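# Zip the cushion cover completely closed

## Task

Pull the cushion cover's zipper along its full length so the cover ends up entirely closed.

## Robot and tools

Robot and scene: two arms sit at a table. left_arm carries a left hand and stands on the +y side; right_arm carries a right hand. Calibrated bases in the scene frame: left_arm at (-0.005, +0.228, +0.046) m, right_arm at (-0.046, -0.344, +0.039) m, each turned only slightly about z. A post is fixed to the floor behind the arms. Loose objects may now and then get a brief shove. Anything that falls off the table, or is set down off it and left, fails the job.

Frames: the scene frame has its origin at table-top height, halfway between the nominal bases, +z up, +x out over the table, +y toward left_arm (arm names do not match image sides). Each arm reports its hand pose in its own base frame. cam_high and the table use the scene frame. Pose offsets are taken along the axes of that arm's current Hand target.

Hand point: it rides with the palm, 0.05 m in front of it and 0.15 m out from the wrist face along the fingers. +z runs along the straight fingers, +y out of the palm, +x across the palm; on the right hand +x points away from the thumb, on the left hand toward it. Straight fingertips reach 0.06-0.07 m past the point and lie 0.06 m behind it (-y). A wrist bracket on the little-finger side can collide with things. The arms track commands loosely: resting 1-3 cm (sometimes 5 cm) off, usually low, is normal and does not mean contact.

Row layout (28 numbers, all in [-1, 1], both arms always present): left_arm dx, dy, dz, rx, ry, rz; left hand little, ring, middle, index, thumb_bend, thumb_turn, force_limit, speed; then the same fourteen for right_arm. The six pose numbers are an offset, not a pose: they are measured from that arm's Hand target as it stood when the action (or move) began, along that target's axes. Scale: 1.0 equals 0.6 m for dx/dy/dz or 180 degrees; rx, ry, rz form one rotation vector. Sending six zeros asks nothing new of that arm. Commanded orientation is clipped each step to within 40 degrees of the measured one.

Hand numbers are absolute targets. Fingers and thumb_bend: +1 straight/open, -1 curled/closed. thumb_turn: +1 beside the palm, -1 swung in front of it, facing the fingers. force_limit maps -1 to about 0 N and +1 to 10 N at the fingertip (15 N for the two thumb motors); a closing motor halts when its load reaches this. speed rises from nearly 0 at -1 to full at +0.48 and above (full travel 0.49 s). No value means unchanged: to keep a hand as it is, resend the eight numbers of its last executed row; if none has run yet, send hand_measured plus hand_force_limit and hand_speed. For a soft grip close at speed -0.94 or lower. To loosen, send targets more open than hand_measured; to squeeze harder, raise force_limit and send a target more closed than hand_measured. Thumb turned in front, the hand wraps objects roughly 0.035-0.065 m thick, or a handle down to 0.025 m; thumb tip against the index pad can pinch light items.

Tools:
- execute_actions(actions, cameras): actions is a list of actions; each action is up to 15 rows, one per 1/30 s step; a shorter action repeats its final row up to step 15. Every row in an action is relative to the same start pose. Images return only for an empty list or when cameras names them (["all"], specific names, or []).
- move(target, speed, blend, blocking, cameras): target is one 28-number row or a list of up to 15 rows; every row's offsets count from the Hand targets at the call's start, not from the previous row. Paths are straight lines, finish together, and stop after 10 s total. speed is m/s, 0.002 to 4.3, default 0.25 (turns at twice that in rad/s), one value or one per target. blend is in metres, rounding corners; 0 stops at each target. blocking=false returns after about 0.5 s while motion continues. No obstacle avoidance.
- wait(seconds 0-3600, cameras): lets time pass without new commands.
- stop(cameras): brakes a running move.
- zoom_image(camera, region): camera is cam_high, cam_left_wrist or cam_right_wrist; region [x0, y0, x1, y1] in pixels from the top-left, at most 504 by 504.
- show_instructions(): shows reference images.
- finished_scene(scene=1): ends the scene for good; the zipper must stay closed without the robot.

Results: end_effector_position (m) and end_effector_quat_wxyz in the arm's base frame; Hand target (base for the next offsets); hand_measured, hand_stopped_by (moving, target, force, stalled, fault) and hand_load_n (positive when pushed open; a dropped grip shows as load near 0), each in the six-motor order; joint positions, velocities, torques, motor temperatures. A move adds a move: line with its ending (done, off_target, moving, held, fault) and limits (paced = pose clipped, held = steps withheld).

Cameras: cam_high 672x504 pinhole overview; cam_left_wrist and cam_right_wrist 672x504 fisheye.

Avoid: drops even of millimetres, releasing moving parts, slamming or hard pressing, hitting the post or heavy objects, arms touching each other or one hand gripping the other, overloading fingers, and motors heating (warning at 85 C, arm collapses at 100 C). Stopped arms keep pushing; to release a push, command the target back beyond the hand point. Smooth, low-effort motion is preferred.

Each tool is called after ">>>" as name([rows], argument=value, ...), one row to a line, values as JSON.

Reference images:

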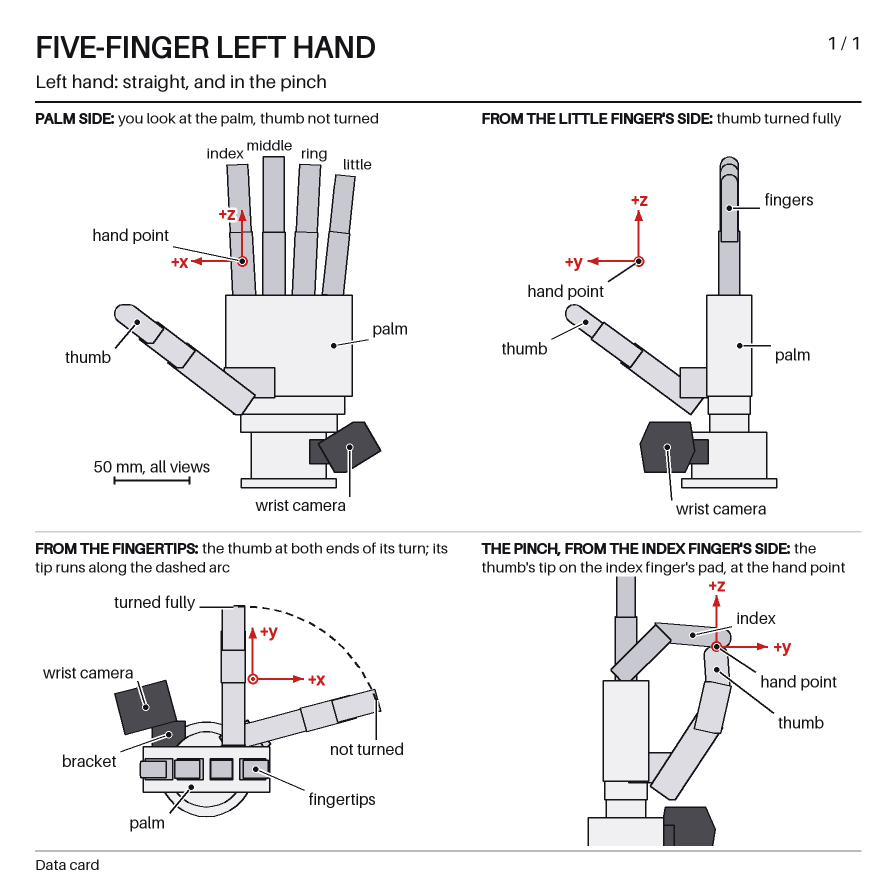

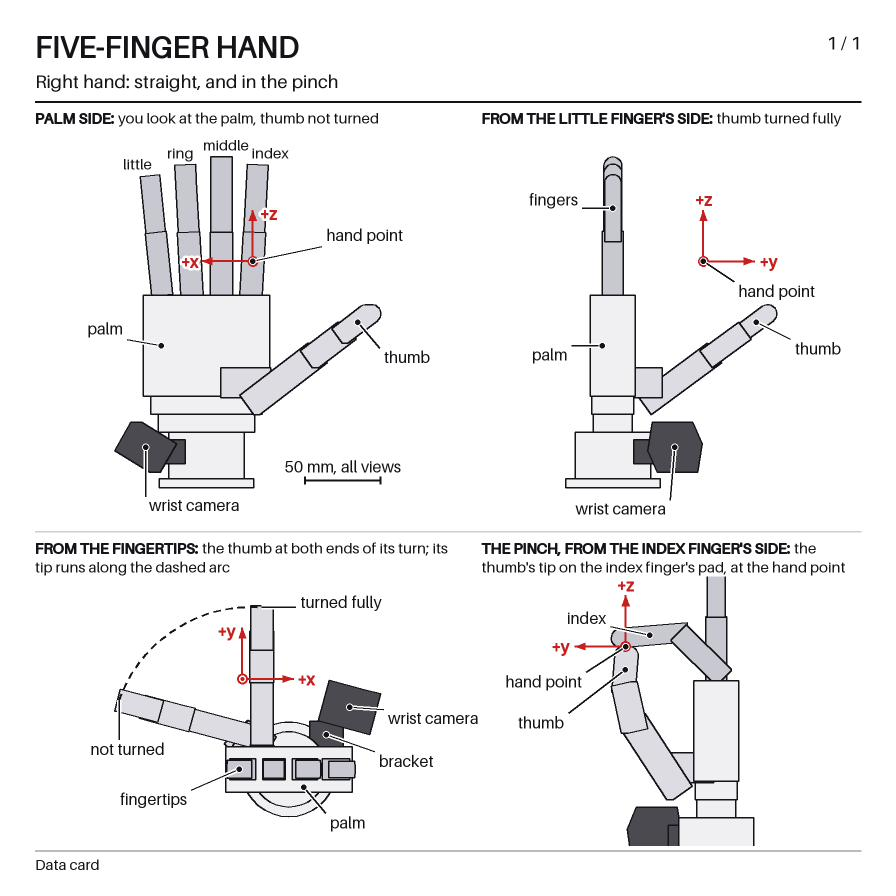

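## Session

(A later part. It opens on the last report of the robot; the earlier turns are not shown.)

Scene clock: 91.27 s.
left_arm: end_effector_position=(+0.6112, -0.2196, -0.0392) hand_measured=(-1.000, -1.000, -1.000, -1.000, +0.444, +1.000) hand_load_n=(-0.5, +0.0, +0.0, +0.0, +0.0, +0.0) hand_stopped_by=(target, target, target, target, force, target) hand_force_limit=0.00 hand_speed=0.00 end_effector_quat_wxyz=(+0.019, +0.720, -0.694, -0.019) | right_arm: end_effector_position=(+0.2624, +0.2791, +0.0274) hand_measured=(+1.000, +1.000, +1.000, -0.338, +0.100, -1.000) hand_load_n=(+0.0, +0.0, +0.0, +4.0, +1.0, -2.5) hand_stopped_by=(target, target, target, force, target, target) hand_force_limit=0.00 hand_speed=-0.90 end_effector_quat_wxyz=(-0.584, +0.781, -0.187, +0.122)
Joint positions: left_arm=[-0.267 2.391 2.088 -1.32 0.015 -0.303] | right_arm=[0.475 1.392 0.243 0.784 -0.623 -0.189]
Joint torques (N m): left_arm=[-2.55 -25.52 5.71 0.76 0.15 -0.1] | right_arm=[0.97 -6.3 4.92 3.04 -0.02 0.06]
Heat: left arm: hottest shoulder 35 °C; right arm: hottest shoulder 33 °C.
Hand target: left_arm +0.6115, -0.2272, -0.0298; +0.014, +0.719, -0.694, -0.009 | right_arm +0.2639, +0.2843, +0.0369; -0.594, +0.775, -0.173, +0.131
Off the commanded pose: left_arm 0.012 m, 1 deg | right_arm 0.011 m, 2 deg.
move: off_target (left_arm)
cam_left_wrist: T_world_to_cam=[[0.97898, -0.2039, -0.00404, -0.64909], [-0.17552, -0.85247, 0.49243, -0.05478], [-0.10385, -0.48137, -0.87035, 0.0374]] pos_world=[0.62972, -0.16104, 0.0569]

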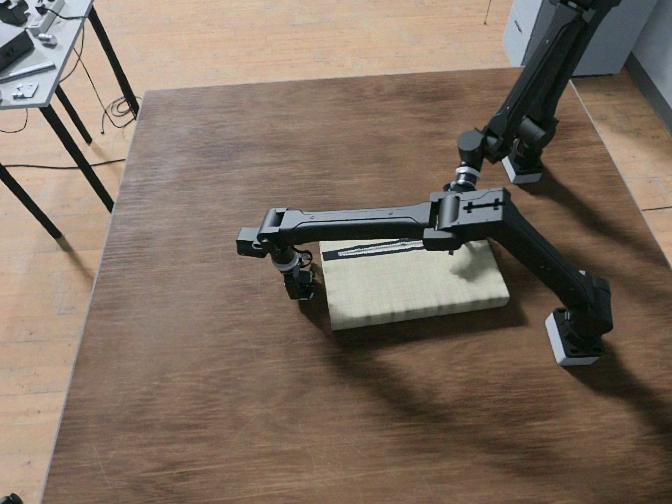

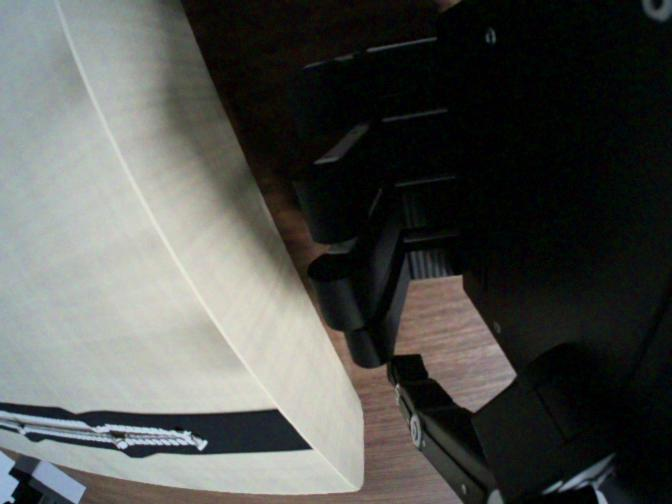

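>>> move(target=[-0.001,0.0337,-0.0123,0,0,0,-1,-1,-1,-1,0.2,1,0,0,0,0,0,0,0,0,1,1,1,-0.5,0.1,-1,0,-0.9], cameras=["cam_high","cam_left_wrist"], speed=0.04)

Scene clock: 92.43 s.
left_arm: end_effector_position=(+0.5881, -0.2194, -0.0388) hand_measured=(-1.000, -1.000, -1.000, -1.000, +0.444, +1.000) hand_load_n=(+0.0, +0.0, +0.0, +0.0, +0.0, +0.0) hand_stopped_by=(target, target, target, target, force, target) hand_force_limit=0.00 hand_speed=0.00 end_effector_quat_wxyz=(+0.022, +0.720, -0.693, -0.025) | right_arm: end_effector_position=(+0.2624, +0.2791, +0.0274) hand_measured=(+1.000, +1.000, +1.000, -0.338, +0.100, -1.000) hand_load_n=(+0.0, +0.0, +0.0, +3.5, +1.0, -2.5) hand_stopped_by=(target, target, target, force, target, target) hand_force_limit=0.00 hand_speed=-0.90 end_effector_quat_wxyz=(-0.584, +0.781, -0.187, +0.122)
Joint positions: left_arm=[-0.275 2.334 1.981 -1.283 0.015 -0.312] | right_arm=[0.475 1.392 0.243 0.784 -0.623 -0.189]
Joint torques (N m): left_arm=[-1.55 -25.52 6.11 0.39 0.1 -0.17] | right_arm=[0.79 -6.59 4.98 2.95 -0.04 0.03]
Heat: left arm: hottest shoulder 35 °C; right arm: hottest shoulder 33 °C.
Hand target: left_arm +0.5915, -0.2272, -0.0218; +0.014, +0.719, -0.694, -0.009 | right_arm +0.2639, +0.2843, +0.0369; -0.594, +0.775, -0.173, +0.131
Off the commanded pose: left_arm 0.019 m, 2 deg | right_arm 0.011 m, 2 deg.
move: off_target (left_arm)
cam_left_wrist: T_world_to_cam=[[0.97891, -0.20349, -0.01812, -0.62683], [-0.16857, -0.85464, 0.49109, -0.06352], [-0.11541, -0.47768, -0.87092, 0.04313]] pos_world=[0.60788, -0.16123, 0.0574]

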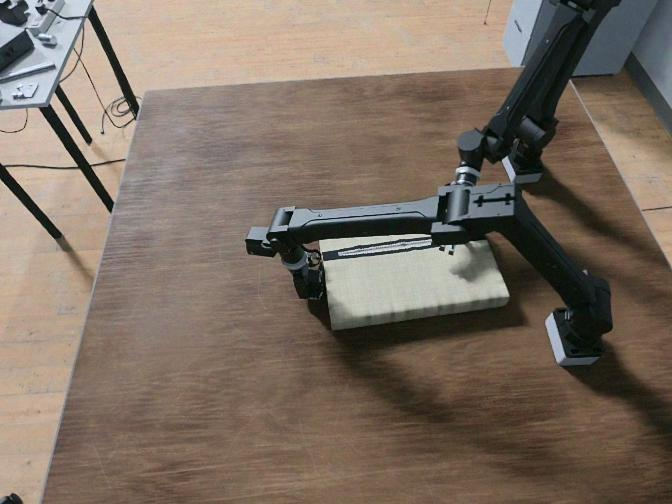

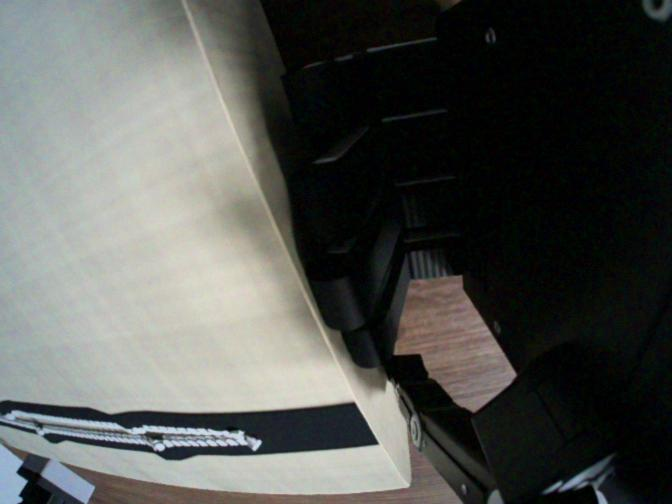

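>>> move([
  [0,0.0205,-0.016,0,0,0,-1,-1,-1,-1,0.2,1,0,0,0,0,0,0,0,0,1,1,1,-0.5,0.1,-1,0,-0.9],
  [0,0.0205,-0.016,0,0,0,-1,-1,-1,-1,0.2,1,0,0,0.0448,-0.0123,0.0197,0,0,0,1,1,1,-0.5,0.1,-1,0,-0.9],
], cameras=["cam_high","cam_left_wrist","cam_right_wrist"], speed=0.04)

>>> zoom_image(camera="cam_right_wrist", region=[290, 50, 450, 370])

Scene clock: 94.77 s.
left_arm: end_effector_position=(+0.5784, -0.2194, -0.0309) hand_measured=(-1.000, -1.000, -1.000, -1.000, +0.444, +1.000) hand_load_n=(+0.0, +0.0, +0.0, +0.0, -0.5, +0.0) hand_stopped_by=(target, target, target, target, force, target) hand_force_limit=0.00 hand_speed=0.00 end_effector_quat_wxyz=(+0.021, +0.723, -0.690, -0.024) | right_arm: end_effector_position=(+0.2799, +0.2831, +0.0368) hand_measured=(+1.000, +1.000, +1.000, -0.338, +0.100, -1.000) hand_load_n=(+0.0, +0.0, +0.0, +3.5, +1.0, -2.5) hand_stopped_by=(target, target, target, force, target, target) hand_force_limit=0.00 hand_speed=-0.90 end_effector_quat_wxyz=(-0.593, +0.776, -0.177, +0.123)
Joint positions: left_arm=[-0.279 2.294 1.93 -1.268 0.015 -0.324] | right_arm=[0.449 1.409 0.288 0.775 -0.664 -0.199]
Joint torques (N m): left_arm=[-1.32 -25 5.89 0.31 0.1 -0.03] | right_arm=[-0.85 -5.01 7.32 1.55 -0.22 -0.03]
Heat: left arm: hottest shoulder 36 °C; right arm: hottest shoulder 33 °C.
Hand target: left_arm +0.5796, -0.2276, -0.0117; +0.014, +0.719, -0.694, -0.009 | right_arm +0.2941, +0.2850, +0.0410; -0.594, +0.775, -0.173, +0.131
Off the commanded pose: left_arm 0.021 m, 2 deg | right_arm 0.015 m, 1 deg.
move: off_target (left_arm, right_arm)
cam_left_wrist: T_world_to_cam=[[0.98063, -0.19531, -0.01452, -0.61625], [-0.1632, -0.85591, 0.49069, -0.07248], [-0.10827, -0.47882, -0.87121, 0.0444]] pos_world=[0.5973, -0.16114, 0.0653]
cam_right_wrist: T_world_to_cam=[[0.16335, -0.36876, -0.91506, 0.08865], [-0.98006, -0.16699, -0.10766, 0.32327], [-0.11311, 0.9144, -0.38869, -0.10079]] pos_world=[0.29094, 0.17883, 0.07674]

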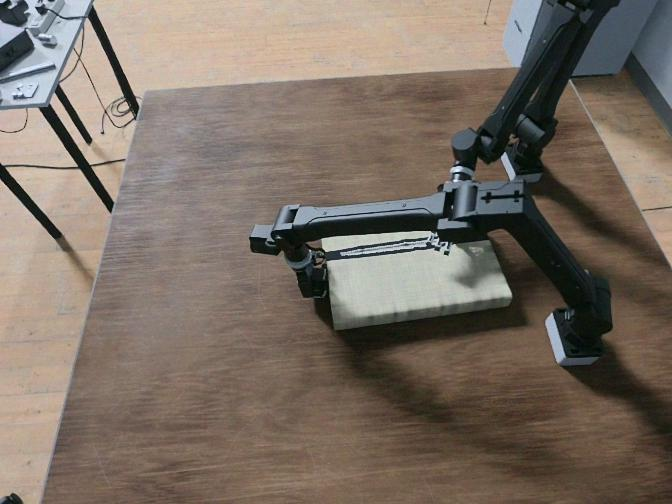

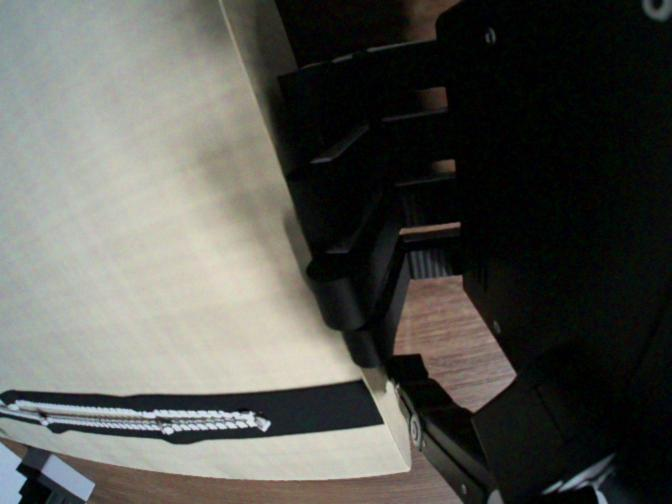

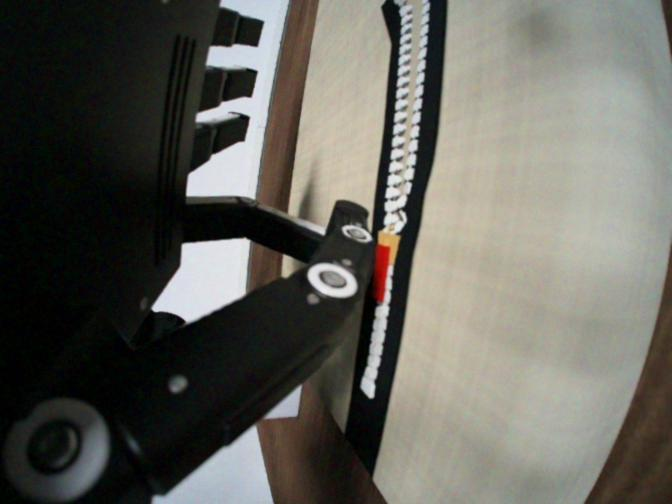

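Scaled by 1.575 from the camera's image (finer frame: 960x720).

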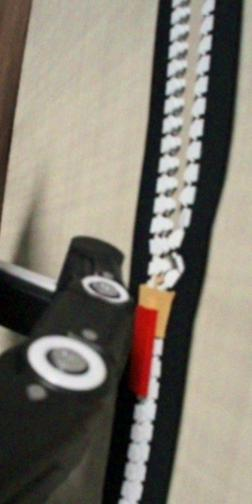

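>>> zoom_image(camera="cam_right_wrist", region=[350, 180, 430, 320])

>>> zoom_image(camera="cam_right_wrist", region=[350, 0, 450, 140])

Scaled by 3.600 from the camera's image (finer frame: 960x720).

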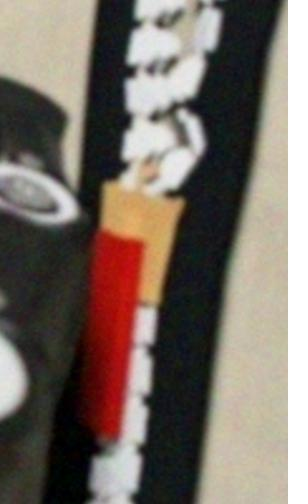

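Scaled by 3.600 from the camera's image (finer frame: 960x720).

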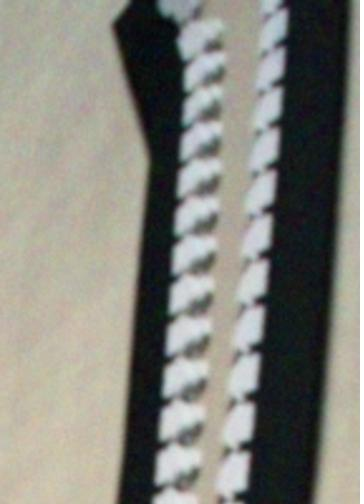

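>>> zoom_image(camera="cam_right_wrist", region=[330, 220, 430, 420])

Scaled by 2.520 from the camera's image (finer frame: 960x720).

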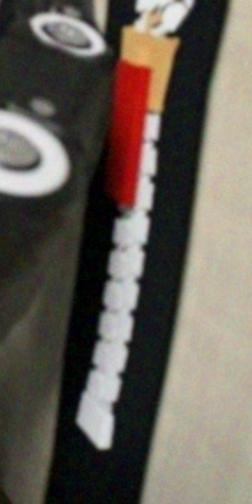

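>>> move([
  [0,0,0,0,0,0,-1,-1,-1,-1,0.2,1,0,0,0,-0.001,0,0,0,0,1,1,1,0.1,0.1,-1,0,-0.7],
  [0,0,0,0,0,0,-1,-1,-1,-1,0.2,1,0,0,-0.029,0.01,-0.0438,0,0.0537,0.0144,1,1,1,0.1,0.1,-1,0,-0.7],
], cameras=["cam_high","cam_left_wrist","cam_right_wrist"], speed=0.04)

>>> zoom_image(camera="cam_right_wrist", region=[290, 150, 450, 370])

Scene clock: 101.30 s.
left_arm: end_effector_position=(+0.5784, -0.2194, -0.0309) hand_measured=(-1.000, -1.000, -1.000, -1.000, +0.444, +1.000) hand_load_n=(+0.0, +0.0, +0.0, +0.0, -0.5, +0.0) hand_stopped_by=(target, target, target, target, force, target) hand_force_limit=0.00 hand_speed=0.00 end_effector_quat_wxyz=(+0.021, +0.723, -0.690, -0.024) | right_arm: end_effector_position=(+0.2659, +0.2620, +0.0318) hand_measured=(+1.000, +1.000, +1.000, +0.100, +0.100, -1.000) hand_load_n=(+0.0, +0.0, +0.0, +0.0, +0.0, +0.0) hand_stopped_by=(target, target, target, target, target, target) hand_force_limit=0.00 hand_speed=-0.70 end_effector_quat_wxyz=(-0.567, +0.765, -0.247, +0.179)
Joint positions: left_arm=[-0.279 2.294 1.93 -1.268 0.015 -0.324] | right_arm=[0.505 1.295 0.177 0.79 -0.427 -0.133]
Joint torques (N m): left_arm=[-1.55 -25.41 6.02 0.01 0.11 -0.03] | right_arm=[1.08 -5.36 5.33 3.12 0.03 0.2]
Heat: left arm: hottest shoulder 36 °C; right arm: hottest shoulder 33 °C.
Hand target: left_arm +0.5796, -0.2276, -0.0117; +0.014, +0.719, -0.694, -0.009 | right_arm +0.2669, +0.2680, +0.0421; -0.580, +0.757, -0.240, +0.183
Off the commanded pose: left_arm 0.021 m, 2 deg | right_arm 0.012 m, 2 deg.
move: off_target (right_arm)
cam_left_wrist: T_world_to_cam=[[0.98063, -0.19531, -0.01452, -0.61625], [-0.1632, -0.85591, 0.49069, -0.07248], [-0.10827, -0.47882, -0.87121, 0.0444]] pos_world=[0.5973, -0.16114, 0.0653]
cam_right_wrist: T_world_to_cam=[[0.08731, -0.41903, -0.90377, 0.11156], [-0.99463, 0.01387, -0.10252, 0.26183], [0.05549, 0.90787, -0.41557, -0.12725]] pos_world=[0.25774, 0.15865, 0.07479]

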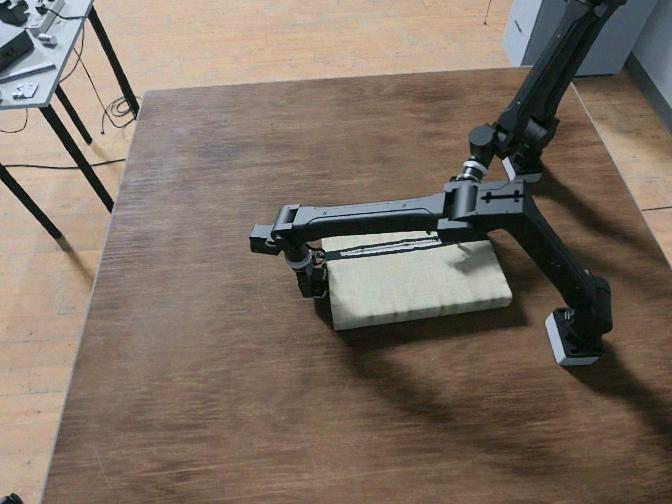

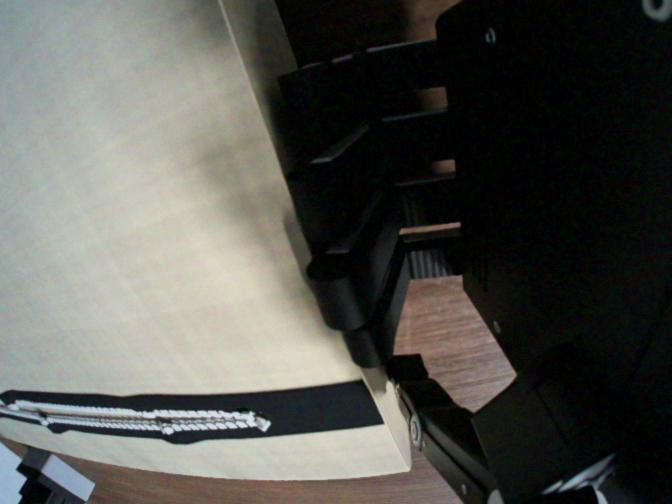

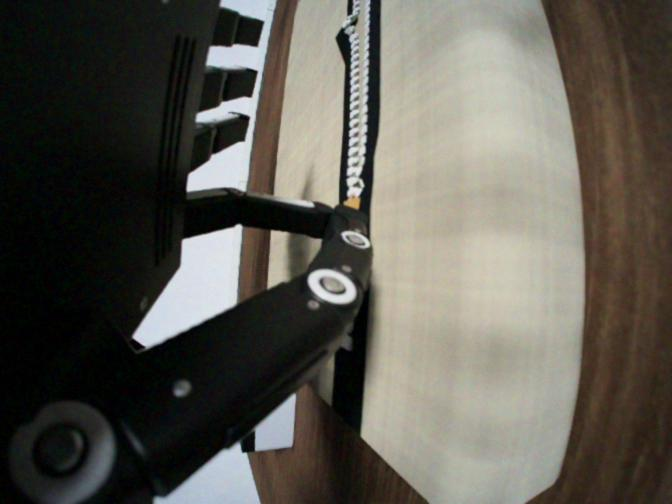

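Scaled by 2.291 from the camera's image (finer frame: 960x720).

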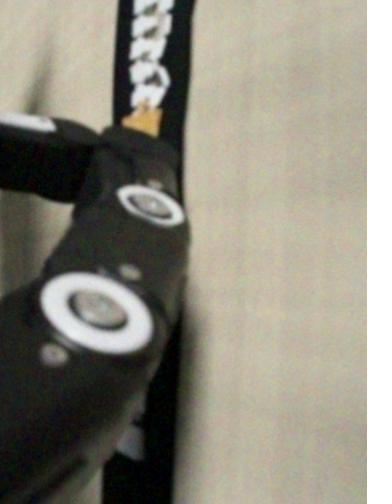

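>>> move(target=[0,0,0,0,0,0,-1,-1,-1,-1,0.2,1,0,0,-0.001,0.0098,0.004,0,0,0,1,1,1,0.1,0.1,-1,0,-0.7], cameras=["cam_right_wrist"], speed=0.02)

>>> zoom_image(camera="cam_right_wrist", region=[290, 150, 450, 370])

Scene clock: 102.40 s.
left_arm: end_effector_position=(+0.5784, -0.2194, -0.0309) hand_measured=(-1.000, -1.000, -1.000, -1.000, +0.444, +1.000) hand_load_n=(+0.0, +0.0, +0.0, +0.0, -0.5, +0.0) hand_stopped_by=(target, target, target, target, force, target) hand_force_limit=0.00 hand_speed=0.00 end_effector_quat_wxyz=(+0.021, +0.723, -0.690, -0.024) | right_arm: end_effector_position=(+0.2679, +0.2639, +0.0332) hand_measured=(+1.000, +1.000, +1.000, +0.100, +0.100, -1.000) hand_load_n=(+0.0, +0.0, +0.0, +0.5, +0.0, +0.0) hand_stopped_by=(target, target, target, target, target, target) hand_force_limit=0.00 hand_speed=-0.70 end_effector_quat_wxyz=(-0.573, +0.760, -0.243, +0.185)
Joint positions: left_arm=[-0.279 2.294 1.93 -1.268 0.015 -0.324] | right_arm=[0.509 1.315 0.174 0.835 -0.423 -0.132]
Joint torques (N m): left_arm=[-1.73 -25.58 6 0.17 0.11 -0.03] | right_arm=[0.85 -4.07 5.14 3.17 0.03 0.21]
Heat: left arm: hottest shoulder 36 °C; right arm: hottest shoulder 33 °C.
Hand target: left_arm +0.5796, -0.2276, -0.0117; +0.014, +0.719, -0.694, -0.009 | right_arm +0.2668, +0.2690, +0.0357; -0.580, +0.757, -0.240, +0.183
Off the commanded pose: left_arm 0.021 m, 2 deg | right_arm 0.006 m, 1 deg.
move: done
cam_right_wrist: T_world_to_cam=[[0.10444, -0.40984, -0.90616, 0.10659], [-0.99249, 0.01545, -0.12138, 0.26353], [0.06374, 0.91203, -0.40514, -0.13227]] pos_world=[0.25885, 0.16025, 0.07499]

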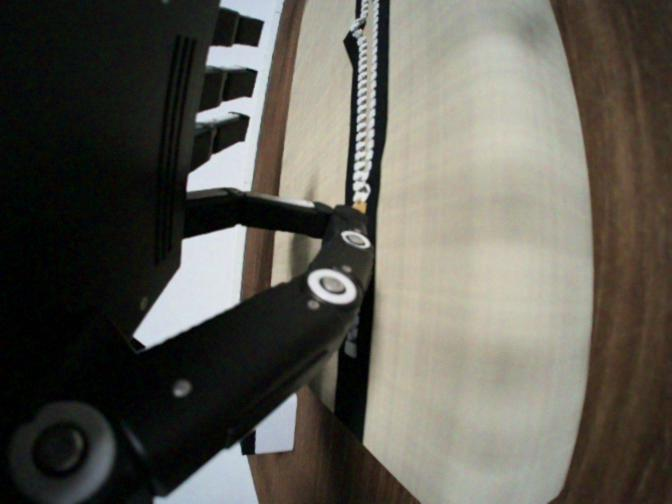

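Scaled by 2.291 from the camera's image (finer frame: 960x720).

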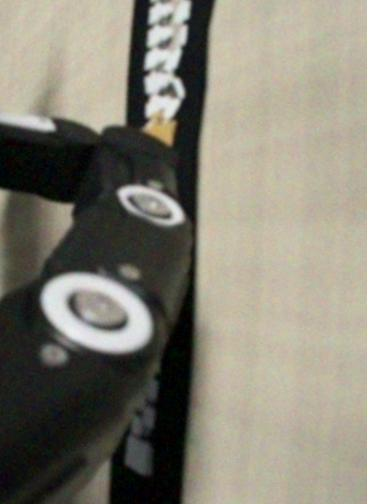

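>>> move(target=[0,0,0,0,0,0,-1,-1,-1,-1,0.2,1,0,0,0.02,-0.065,-0.045,0,0,0,1,1,1,0.1,0.1,-1,0,-0.7], cameras=["cam_right_wrist","cam_high"], speed=0.06)

>>> zoom_image(camera="cam_right_wrist", region=[340, 150, 440, 370])

Scene clock: 104.67 s.
left_arm: end_effector_position=(+0.5784, -0.2194, -0.0309) hand_measured=(-1.000, -1.000, -1.000, -1.000, +0.444, +1.000) hand_load_n=(+0.0, -0.5, +0.0, +0.0, -0.5, +0.0) hand_stopped_by=(target, target, target, target, force, target) hand_force_limit=0.00 hand_speed=0.00 end_effector_quat_wxyz=(+0.021, +0.723, -0.690, -0.024) | right_arm: end_effector_position=(+0.2536, +0.2472, +0.0670) hand_measured=(+1.000, +1.000, +1.000, +0.100, +0.100, -1.000) hand_load_n=(+0.0, +0.0, +0.0, +0.0, +0.0, +0.5) hand_stopped_by=(target, target, target, target, target, target) hand_force_limit=0.00 hand_speed=-0.70 end_effector_quat_wxyz=(-0.574, +0.762, -0.247, +0.169)
Joint positions: left_arm=[-0.279 2.294 1.93 -1.268 0.015 -0.324] | right_arm=[0.451 1.021 0.174 0.519 -0.497 -0.134]
Joint torques (N m): left_arm=[-1.73 -24.88 5.98 0.2 0.05 -0.04] | right_arm=[-0.91 -3.19 9.24 1.66 -0.16 -0.08]
Heat: left arm: hottest shoulder 36 °C; right arm: hottest shoulder 33 °C.
Hand target: left_arm +0.5796, -0.2276, -0.0117; +0.014, +0.719, -0.694, -0.009 | right_arm +0.2675, +0.2491, +0.0804; -0.580, +0.757, -0.240, +0.183
Off the commanded pose: left_arm 0.021 m, 2 deg | right_arm 0.019 m, 2 deg.
move: off_target (right_arm)
cam_right_wrist: T_world_to_cam=[[0.0835, -0.40027, -0.91258, 0.13521], [-0.99569, 0.0037, -0.09272, 0.25554], [0.04049, 0.91639, -0.39824, -0.09806]] pos_world=[0.24711, 0.14304, 0.10804]
Images, in order (width x height): cam_high 672x504, cam_right_wrist 672x504.

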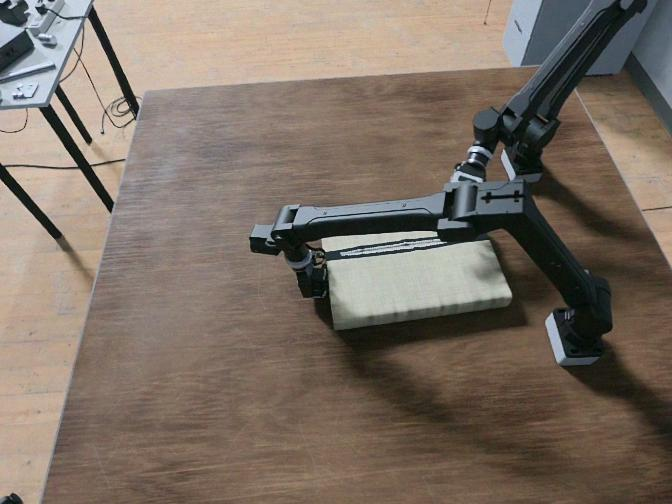

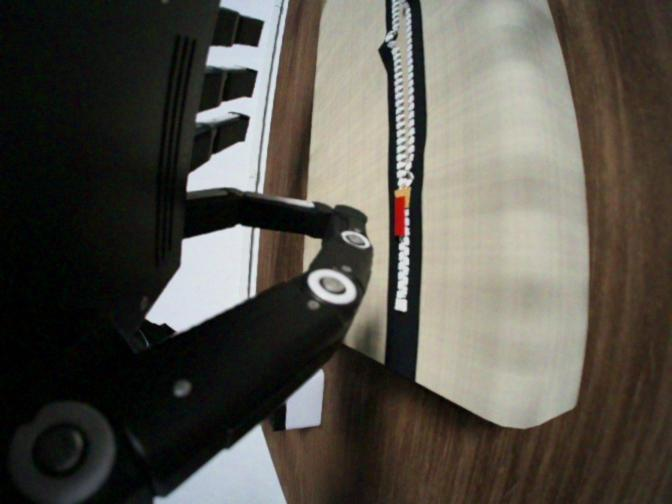

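Scaled by 2.291 from the camera's image (finer frame: 960x720).

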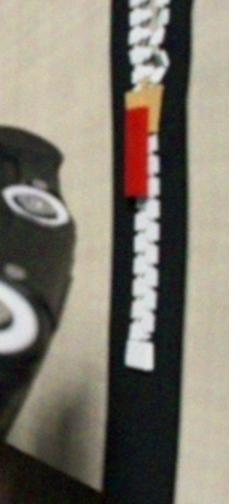

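>>> move(target=[0,0,0,0,0,0,-1,-1,-1,-1,0.2,1,0,0,-0.0225,0.057,0.0472,0,0,0,1,1,1,0.1,0.1,-1,0,-0.7], cameras=["cam_right_wrist"], speed=0.05)

Scene clock: 107.30 s.
left_arm: end_effector_position=(+0.5784, -0.2194, -0.0309) hand_measured=(-1.000, -1.000, -1.000, -1.000, +0.444, +1.000) hand_load_n=(+0.0, +0.0, +0.0, +0.0, -0.5, +0.0) hand_stopped_by=(target, target, target, target, force, target) hand_force_limit=0.00 hand_speed=0.00 end_effector_quat_wxyz=(+0.021, +0.723, -0.690, -0.024) | right_arm: end_effector_position=(+0.2646, +0.2653, +0.0338) hand_measured=(+1.000, +1.000, +1.000, +0.100, +0.100, -1.000) hand_load_n=(+0.0, +0.0, +0.0, +0.0, +0.0, +0.0) hand_stopped_by=(target, target, target, target, target, target) hand_force_limit=0.00 hand_speed=-0.70 end_effector_quat_wxyz=(-0.570, +0.763, -0.244, +0.182)
Joint positions: left_arm=[-0.279 2.294 1.93 -1.268 0.015 -0.324] | right_arm=[0.521 1.295 0.174 0.806 -0.413 -0.128]
Joint torques (N m): left_arm=[-2.08 -24.59 5.91 0.21 0.13 -0.02] | right_arm=[0.91 -4.07 5.7 3.21 0.02 0.21]
Heat: left arm: hottest shoulder 37 °C; right arm: hottest shoulder 33 °C.
Hand target: left_arm +0.5796, -0.2276, -0.0117; +0.014, +0.719, -0.694, -0.009 | right_arm +0.2670, +0.2719, +0.0401; -0.580, +0.757, -0.240, +0.183
Off the commanded pose: left_arm 0.021 m, 2 deg | right_arm 0.009 m, 1 deg.
move: done
cam_right_wrist: T_world_to_cam=[[0.09687, -0.41437, -0.90494, 0.11115], [-0.99353, 0.01384, -0.11269, 0.26083], [0.05922, 0.91, -0.41035, -0.13109]] pos_world=[0.25614, 0.16175, 0.07619]

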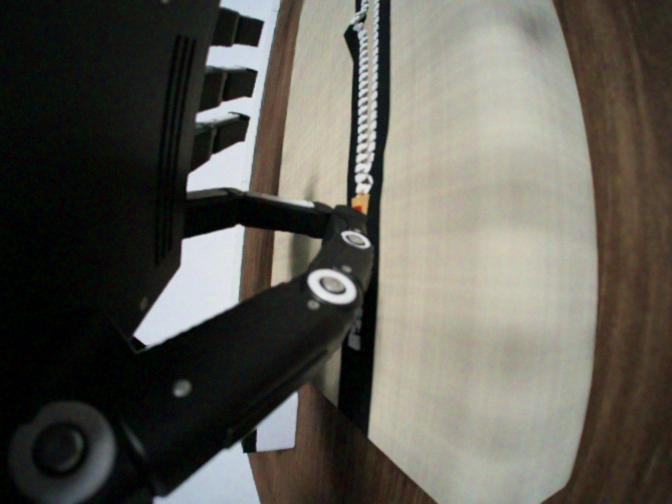

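>>> move(target=[0,0,0,0,0,0,-1,-1,-1,-1,0.2,1,0,0,0.0013,0.019,0.0062,0,0,0,1,1,1,0.1,0.1,-1,0,-0.7], cameras=["cam_right_wrist"], speed=0.03)

>>> zoom_image(camera="cam_right_wrist", region=[270, 150, 430, 310])

Scene clock: 108.40 s.
left_arm: end_effector_position=(+0.5784, -0.2194, -0.0309) hand_measured=(-1.000, -1.000, -1.000, -1.000, +0.444, +1.000) hand_load_n=(+0.0, +0.0, +0.0, +0.0, -0.5, -0.5) hand_stopped_by=(target, target, target, target, force, target) hand_force_limit=0.00 hand_speed=0.00 end_effector_quat_wxyz=(+0.021, +0.723, -0.690, -0.024) | right_arm: end_effector_position=(+0.2680, +0.2672, +0.0248) hand_measured=(+1.000, +1.000, +1.000, +0.100, +0.100, -1.000) hand_load_n=(+0.0, +0.0, +0.0, +0.0, +0.0, +0.0) hand_stopped_by=(target, target, target, target, target, target) hand_force_limit=0.00 hand_speed=-0.70 end_effector_quat_wxyz=(-0.573, +0.761, -0.243, +0.184)
Joint positions: left_arm=[-0.279 2.294 1.93 -1.268 0.015 -0.324] | right_arm=[0.521 1.377 0.174 0.896 -0.413 -0.128]
Joint torques (N m): left_arm=[-1.61 -25.64 5.94 0.24 0.11 -0.08] | right_arm=[0.67 -4.25 4.86 3.18 -0.02 0.18]
Heat: left arm: hottest shoulder 37 °C; right arm: hottest shoulder 33 °C.
Hand target: left_arm +0.5796, -0.2276, -0.0117; +0.014, +0.719, -0.694, -0.009 | right_arm +0.2680, +0.2720, +0.0280; -0.580, +0.757, -0.240, +0.183
Off the commanded pose: left_arm 0.021 m, 2 deg | right_arm 0.006 m, 1 deg.
move: done
cam_right_wrist: T_world_to_cam=[[0.10288, -0.41059, -0.906, 0.10087], [-0.99276, 0.01442, -0.11927, 0.26286], [0.06204, 0.9117, -0.40614, -0.13801]] pos_world=[0.25915, 0.16345, 0.06669]

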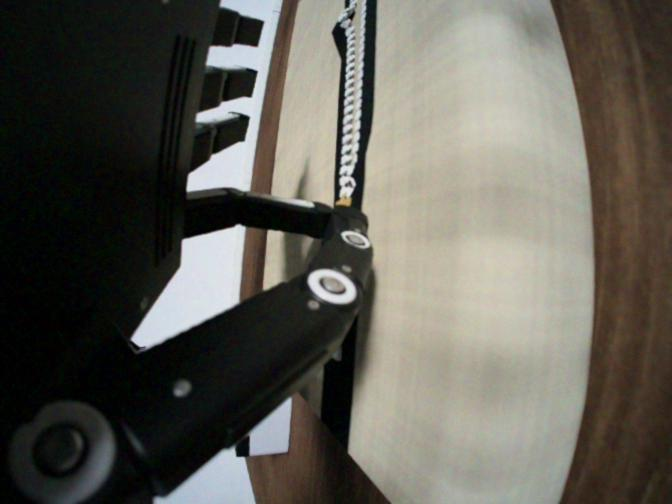

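Scaled by 3.150 from the camera's image (finer frame: 960x720).

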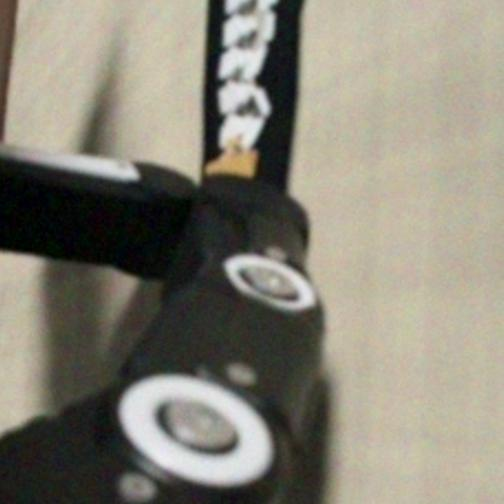

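>>> move([
  [0,0,0,0,0,0,-1,-1,-1,-1,0.2,1,0,0,-0.0042,0.0063,-0.0013,0,0,0,1,1,1,0.1,0.1,-1,0,-0.7],
  [0,0,0,0,0,0,-1,-1,-1,-1,0.2,1,0,0,-0.0042,0.0063,-0.001,0,0,0,1,1,1,-0.1,0.1,-1,-0.4,-0.85],
], cameras=["cam_right_wrist"], speed=0.03)

>>> zoom_image(camera="cam_right_wrist", region=[270, 150, 430, 310])

Scene clock: 110.30 s.
left_arm: end_effector_position=(+0.5779, -0.2208, -0.0309) hand_measured=(-1.000, -1.000, -1.000, -1.000, +0.444, +1.000) hand_load_n=(+0.0, +0.0, +0.0, +0.0, +0.0, +0.0) hand_stopped_by=(target, target, target, target, force, target) hand_force_limit=0.00 hand_speed=0.00 end_effector_quat_wxyz=(+0.021, +0.722, -0.691, -0.024) | right_arm: end_effector_position=(+0.2679, +0.2685, +0.0254) hand_measured=(+1.000, +1.000, +1.000, -0.100, +0.100, -1.000) hand_load_n=(-0.5, +0.0, +0.0, +1.0, +0.0, +0.0) hand_stopped_by=(target, target, target, target, target, target) hand_force_limit=-0.40 hand_speed=-0.85 end_effector_quat_wxyz=(-0.577, +0.757, -0.241, +0.187)
Joint positions: left_arm=[-0.281 2.294 1.93 -1.268 0.015 -0.324] | right_arm=[0.526 1.392 0.169 0.931 -0.407 -0.124]
Joint torques (N m): left_arm=[-1.9 -24.82 6.04 0.24 0.14 -0.01] | right_arm=[0.91 -3.84 4.42 2.86 0.06 0.14]
Heat: left arm: hottest shoulder 37 °C; right arm: hottest shoulder 33 °C.
Hand target: left_arm +0.5795, -0.2277, -0.0117; +0.014, +0.719, -0.694, -0.009 | right_arm +0.2650, +0.2722, +0.0246; -0.580, +0.757, -0.240, +0.183
Off the commanded pose: left_arm 0.020 m, 2 deg | right_arm 0.005 m, 1 deg.
move: done
cam_right_wrist: T_world_to_cam=[[0.1124, -0.40319, -0.90819, 0.0976], [-0.99136, 0.01665, -0.13009, 0.26212], [0.06757, 0.91497, -0.39783, -0.14161]] pos_world=[0.25845, 0.16455, 0.0664]

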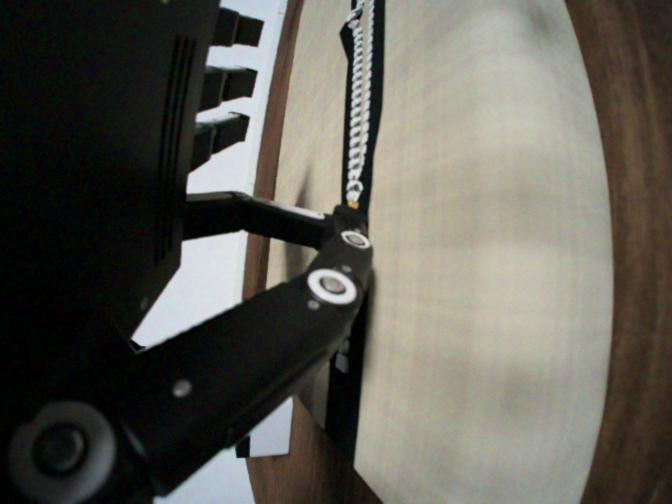

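Scaled by 3.150 from the camera's image (finer frame: 960x720).

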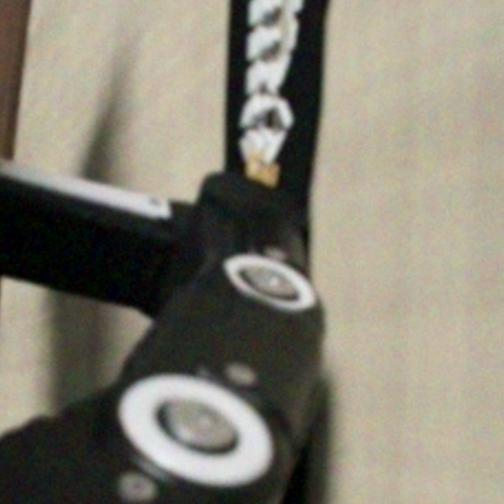

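>>> move([
  [0,0,0,0,0,0,-1,-1,-1,-1,0.2,1,0,0,-0.0082,0.0015,-0.0055,0,0,0,1,1,1,-0.1,0.1,-1,-0.4,-0.85],
  [0,0,0,0,0,0,-1,-1,-1,-1,0.2,1,0,0,-0.0082,0.0015,-0.0053,0,0,0,1,1,1,-0.5,0.1,-1,0,-0.85],
], cameras=["cam_right_wrist"], speed=0.03)

>>> zoom_image(camera="cam_right_wrist", region=[270, 150, 430, 310])

Scene clock: 112.13 s.
left_arm: end_effector_position=(+0.5779, -0.2208, -0.0309) hand_measured=(-1.000, -1.000, -1.000, -1.000, +0.444, +1.000) hand_load_n=(+0.0, +0.0, +0.0, +0.0, -0.5, +0.0) hand_stopped_by=(target, target, target, target, force, target) hand_force_limit=0.00 hand_speed=0.00 end_effector_quat_wxyz=(+0.021, +0.722, -0.691, -0.024) | right_arm: end_effector_position=(+0.2651, +0.2707, +0.0254) hand_measured=(+1.000, +1.000, +1.000, -0.334, +0.100, -1.000) hand_load_n=(+0.0, +0.0, +0.0, +5.5, +0.0, -2.5) hand_stopped_by=(target, target, target, force, target, target) hand_force_limit=0.00 hand_speed=-0.85 end_effector_quat_wxyz=(-0.578, +0.757, -0.241, +0.188)
Joint positions: left_arm=[-0.281 2.294 1.93 -1.268 0.015 -0.324] | right_arm=[0.541 1.392 0.165 0.94 -0.392 -0.118]
Joint torques (N m): left_arm=[-1.44 -25.17 5.98 0.57 0.07 -0.02] | right_arm=[0.73 -4.84 3.71 2.66 -0.01 0.16]
Heat: left arm: hottest shoulder 37 °C; right arm: hottest shoulder 33 °C.
Hand target: left_arm +0.5795, -0.2277, -0.0117; +0.014, +0.719, -0.694, -0.009 | right_arm +0.2591, +0.2724, +0.0246; -0.580, +0.757, -0.240, +0.183
Off the commanded pose: left_arm 0.020 m, 2 deg | right_arm 0.006 m, 1 deg.
move: done
cam_right_wrist: T_world_to_cam=[[0.11228, -0.40154, -0.90893, 0.0984], [-0.9913, 0.01794, -0.13038, 0.25897], [0.06867, 0.91566, -0.39603, -0.14393]] pos_world=[0.25555, 0.16665, 0.0662]

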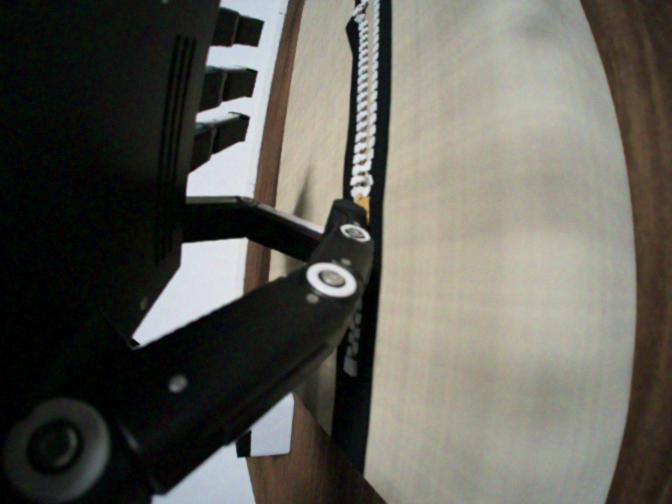

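Scaled by 3.150 from the camera's image (finer frame: 960x720).

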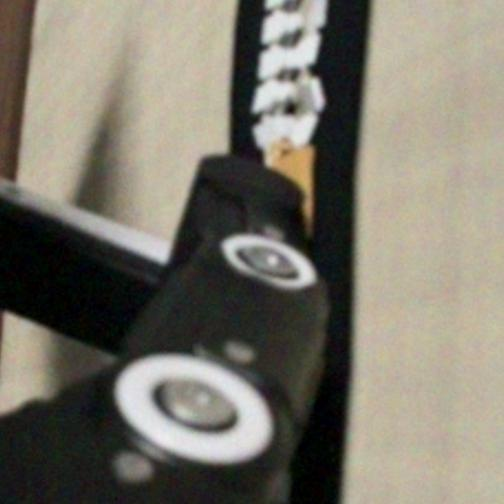

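>>> move(target=[0,0,0,0,0,0,-1,-1,-1,-1,0.2,1,0,0,0.0137,-0.0283,0.0023,0,0,0,1,1,1,-0.5,0.1,-1,0,-0.85], cameras=["cam_right_wrist"], speed=0.02)

>>> zoom_image(camera="cam_right_wrist", region=[270, 150, 430, 310])

Scene clock: 113.70 s.
left_arm: end_effector_position=(+0.5779, -0.2208, -0.0309) hand_measured=(-1.000, -1.000, -1.000, -1.000, +0.444, +1.000) hand_load_n=(+0.5, +0.0, +0.0, +0.0, +0.0, +0.0) hand_stopped_by=(target, target, target, target, force, target) hand_force_limit=0.00 hand_speed=0.00 end_effector_quat_wxyz=(+0.021, +0.722, -0.691, -0.024) | right_arm: end_effector_position=(+0.2575, +0.2691, +0.0299) hand_measured=(+1.000, +1.000, +1.000, -0.334, +0.100, -1.000) hand_load_n=(+0.0, +0.0, +0.0, +5.0, +0.0, -2.5) hand_stopped_by=(target, target, target, force, target, target) hand_force_limit=0.00 hand_speed=-0.85 end_effector_quat_wxyz=(-0.573, +0.764, -0.242, +0.174)
Joint positions: left_arm=[-0.281 2.294 1.93 -1.268 0.015 -0.324] | right_arm=[0.539 1.317 0.165 0.838 -0.411 -0.118]
Joint torques (N m): left_arm=[-2.37 -25 6.08 0.29 0.15 -0.05] | right_arm=[-0.73 -5.3 6.6 1.74 -0.14 0.08]
Heat: left arm: hottest shoulder 37 °C; right arm: hottest shoulder 33 °C.
Hand target: left_arm +0.5795, -0.2277, -0.0117; +0.014, +0.719, -0.694, -0.009 | right_arm +0.2691, +0.2723, +0.0406; -0.580, +0.757, -0.240, +0.183
Off the commanded pose: left_arm 0.020 m, 2 deg | right_arm 0.016 m, 1 deg.
move: off_target (right_arm)
cam_right_wrist: T_world_to_cam=[[0.09578, -0.40773, -0.90807, 0.10856], [-0.99445, 0.00069, -0.1052, 0.25676], [0.04352, 0.9131, -0.4054, -0.13268]] pos_world=[0.25071, 0.16523, 0.07181]

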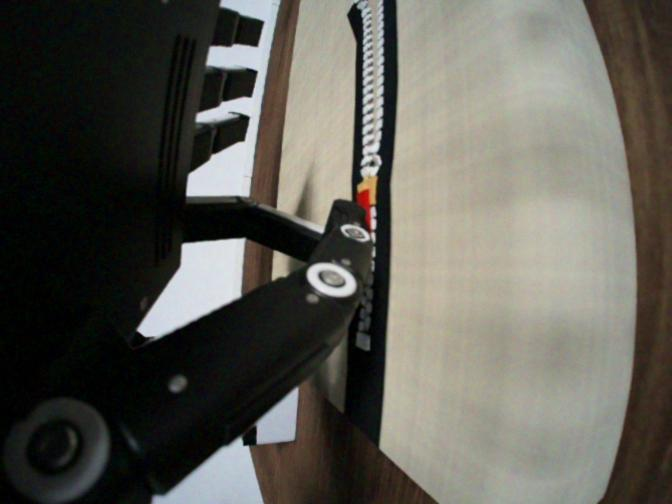

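Scaled by 3.150 from the camera's image (finer frame: 960x720).

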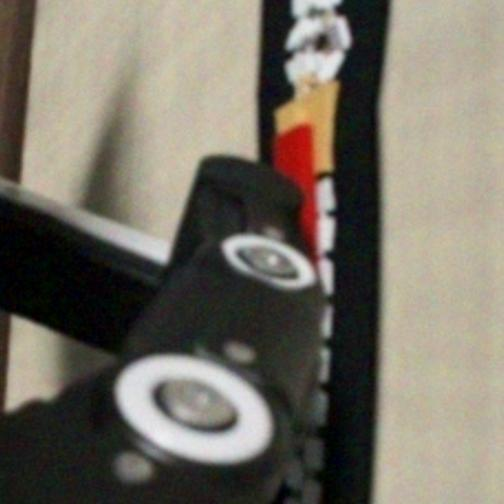

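>>> move([
  [0,0,0,0,0,0,-1,-1,-1,-1,0.2,1,0,0,0,0,-0.0003,0,0,0,1,1,1,0.1,0.1,-1,0,-0.5],
  [0,0,0,0,0,0,-1,-1,-1,-1,0.2,1,0,0,-0.005,-0.0342,-0.059,0,-0.1771,-0.0474,1,1,1,0.1,0.1,-1,0,-0.5],
], cameras=["cam_high","cam_right_wrist"], speed=0.08)

>>> zoom_image(camera="cam_right_wrist", region=[340, 100, 460, 340])

Scene clock: 122.77 s.
left_arm: end_effector_position=(+0.5779, -0.2208, -0.0309) hand_measured=(-1.000, -1.000, -1.000, -1.000, +0.444, +1.000) hand_load_n=(+0.0, +0.0, +0.0, +0.0, +0.0, +0.0) hand_stopped_by=(target, target, target, target, force, target) hand_force_limit=0.00 hand_speed=0.00 end_effector_quat_wxyz=(+0.021, +0.722, -0.691, -0.024) | right_arm: end_effector_position=(+0.2317, +0.2488, +0.0577) hand_measured=(+1.000, +1.000, +1.000, +0.100, +0.100, -1.000) hand_load_n=(+0.0, +0.0, +0.0, +0.0, +0.0, +0.5) hand_stopped_by=(target, target, target, target, target, target) hand_force_limit=0.00 hand_speed=-0.50 end_effector_quat_wxyz=(-0.604, +0.796, -0.025, -0.008)
Joint positions: left_arm=[-0.281 2.294 1.93 -1.268 0.015 -0.324] | right_arm=[0.288 1.276 0.391 0.136 -1.163 -0.661]
Joint torques (N m): left_arm=[-1.55 -25.35 5.97 0.25 0.1 -0.04] | right_arm=[-0.67 -5.66 8.95 1.09 -0.54 -0.04]
Heat: left arm: hottest shoulder 37 °C; right arm: hottest shoulder 33 °C.
Hand target: left_arm +0.5795, -0.2277, -0.0117; +0.014, +0.719, -0.694, -0.009 | right_arm +0.2502, +0.2504, +0.0696; -0.608, +0.793, -0.015, +0.010
Off the commanded pose: left_arm 0.020 m, 2 deg | right_arm 0.022 m, 2 deg.
move: off_target (right_arm)
cam_right_wrist: T_world_to_cam=[[0.273, -0.27757, -0.9211, 0.0552], [-0.83873, -0.53761, -0.08658, 0.33072], [-0.47116, 0.79619, -0.37958, 0.04507]] pos_world=[0.28355, 0.15724, 0.09659]

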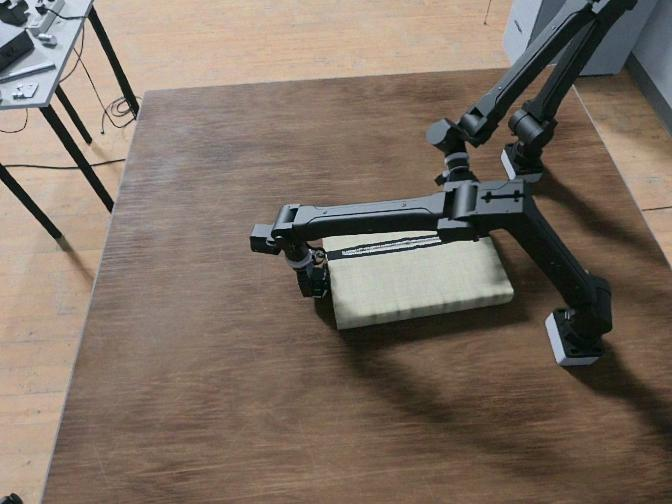

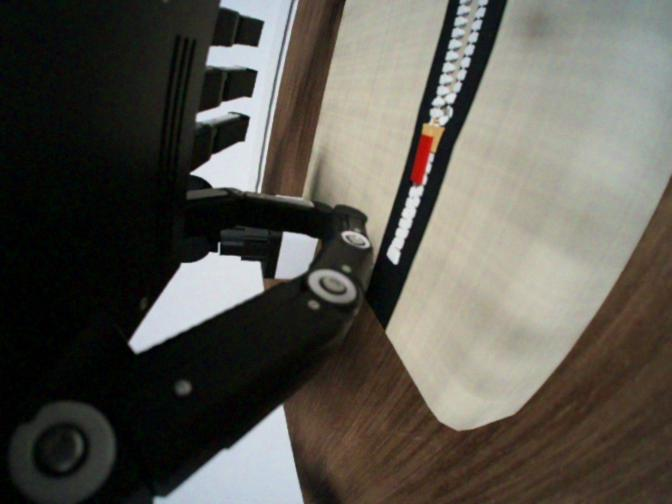

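Scaled by 2.100 from the camera's image (finer frame: 960x720).

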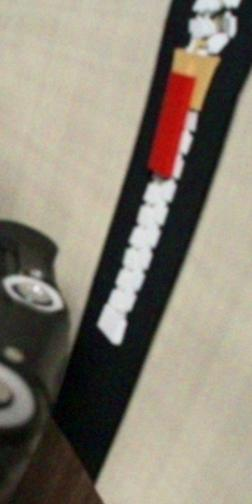

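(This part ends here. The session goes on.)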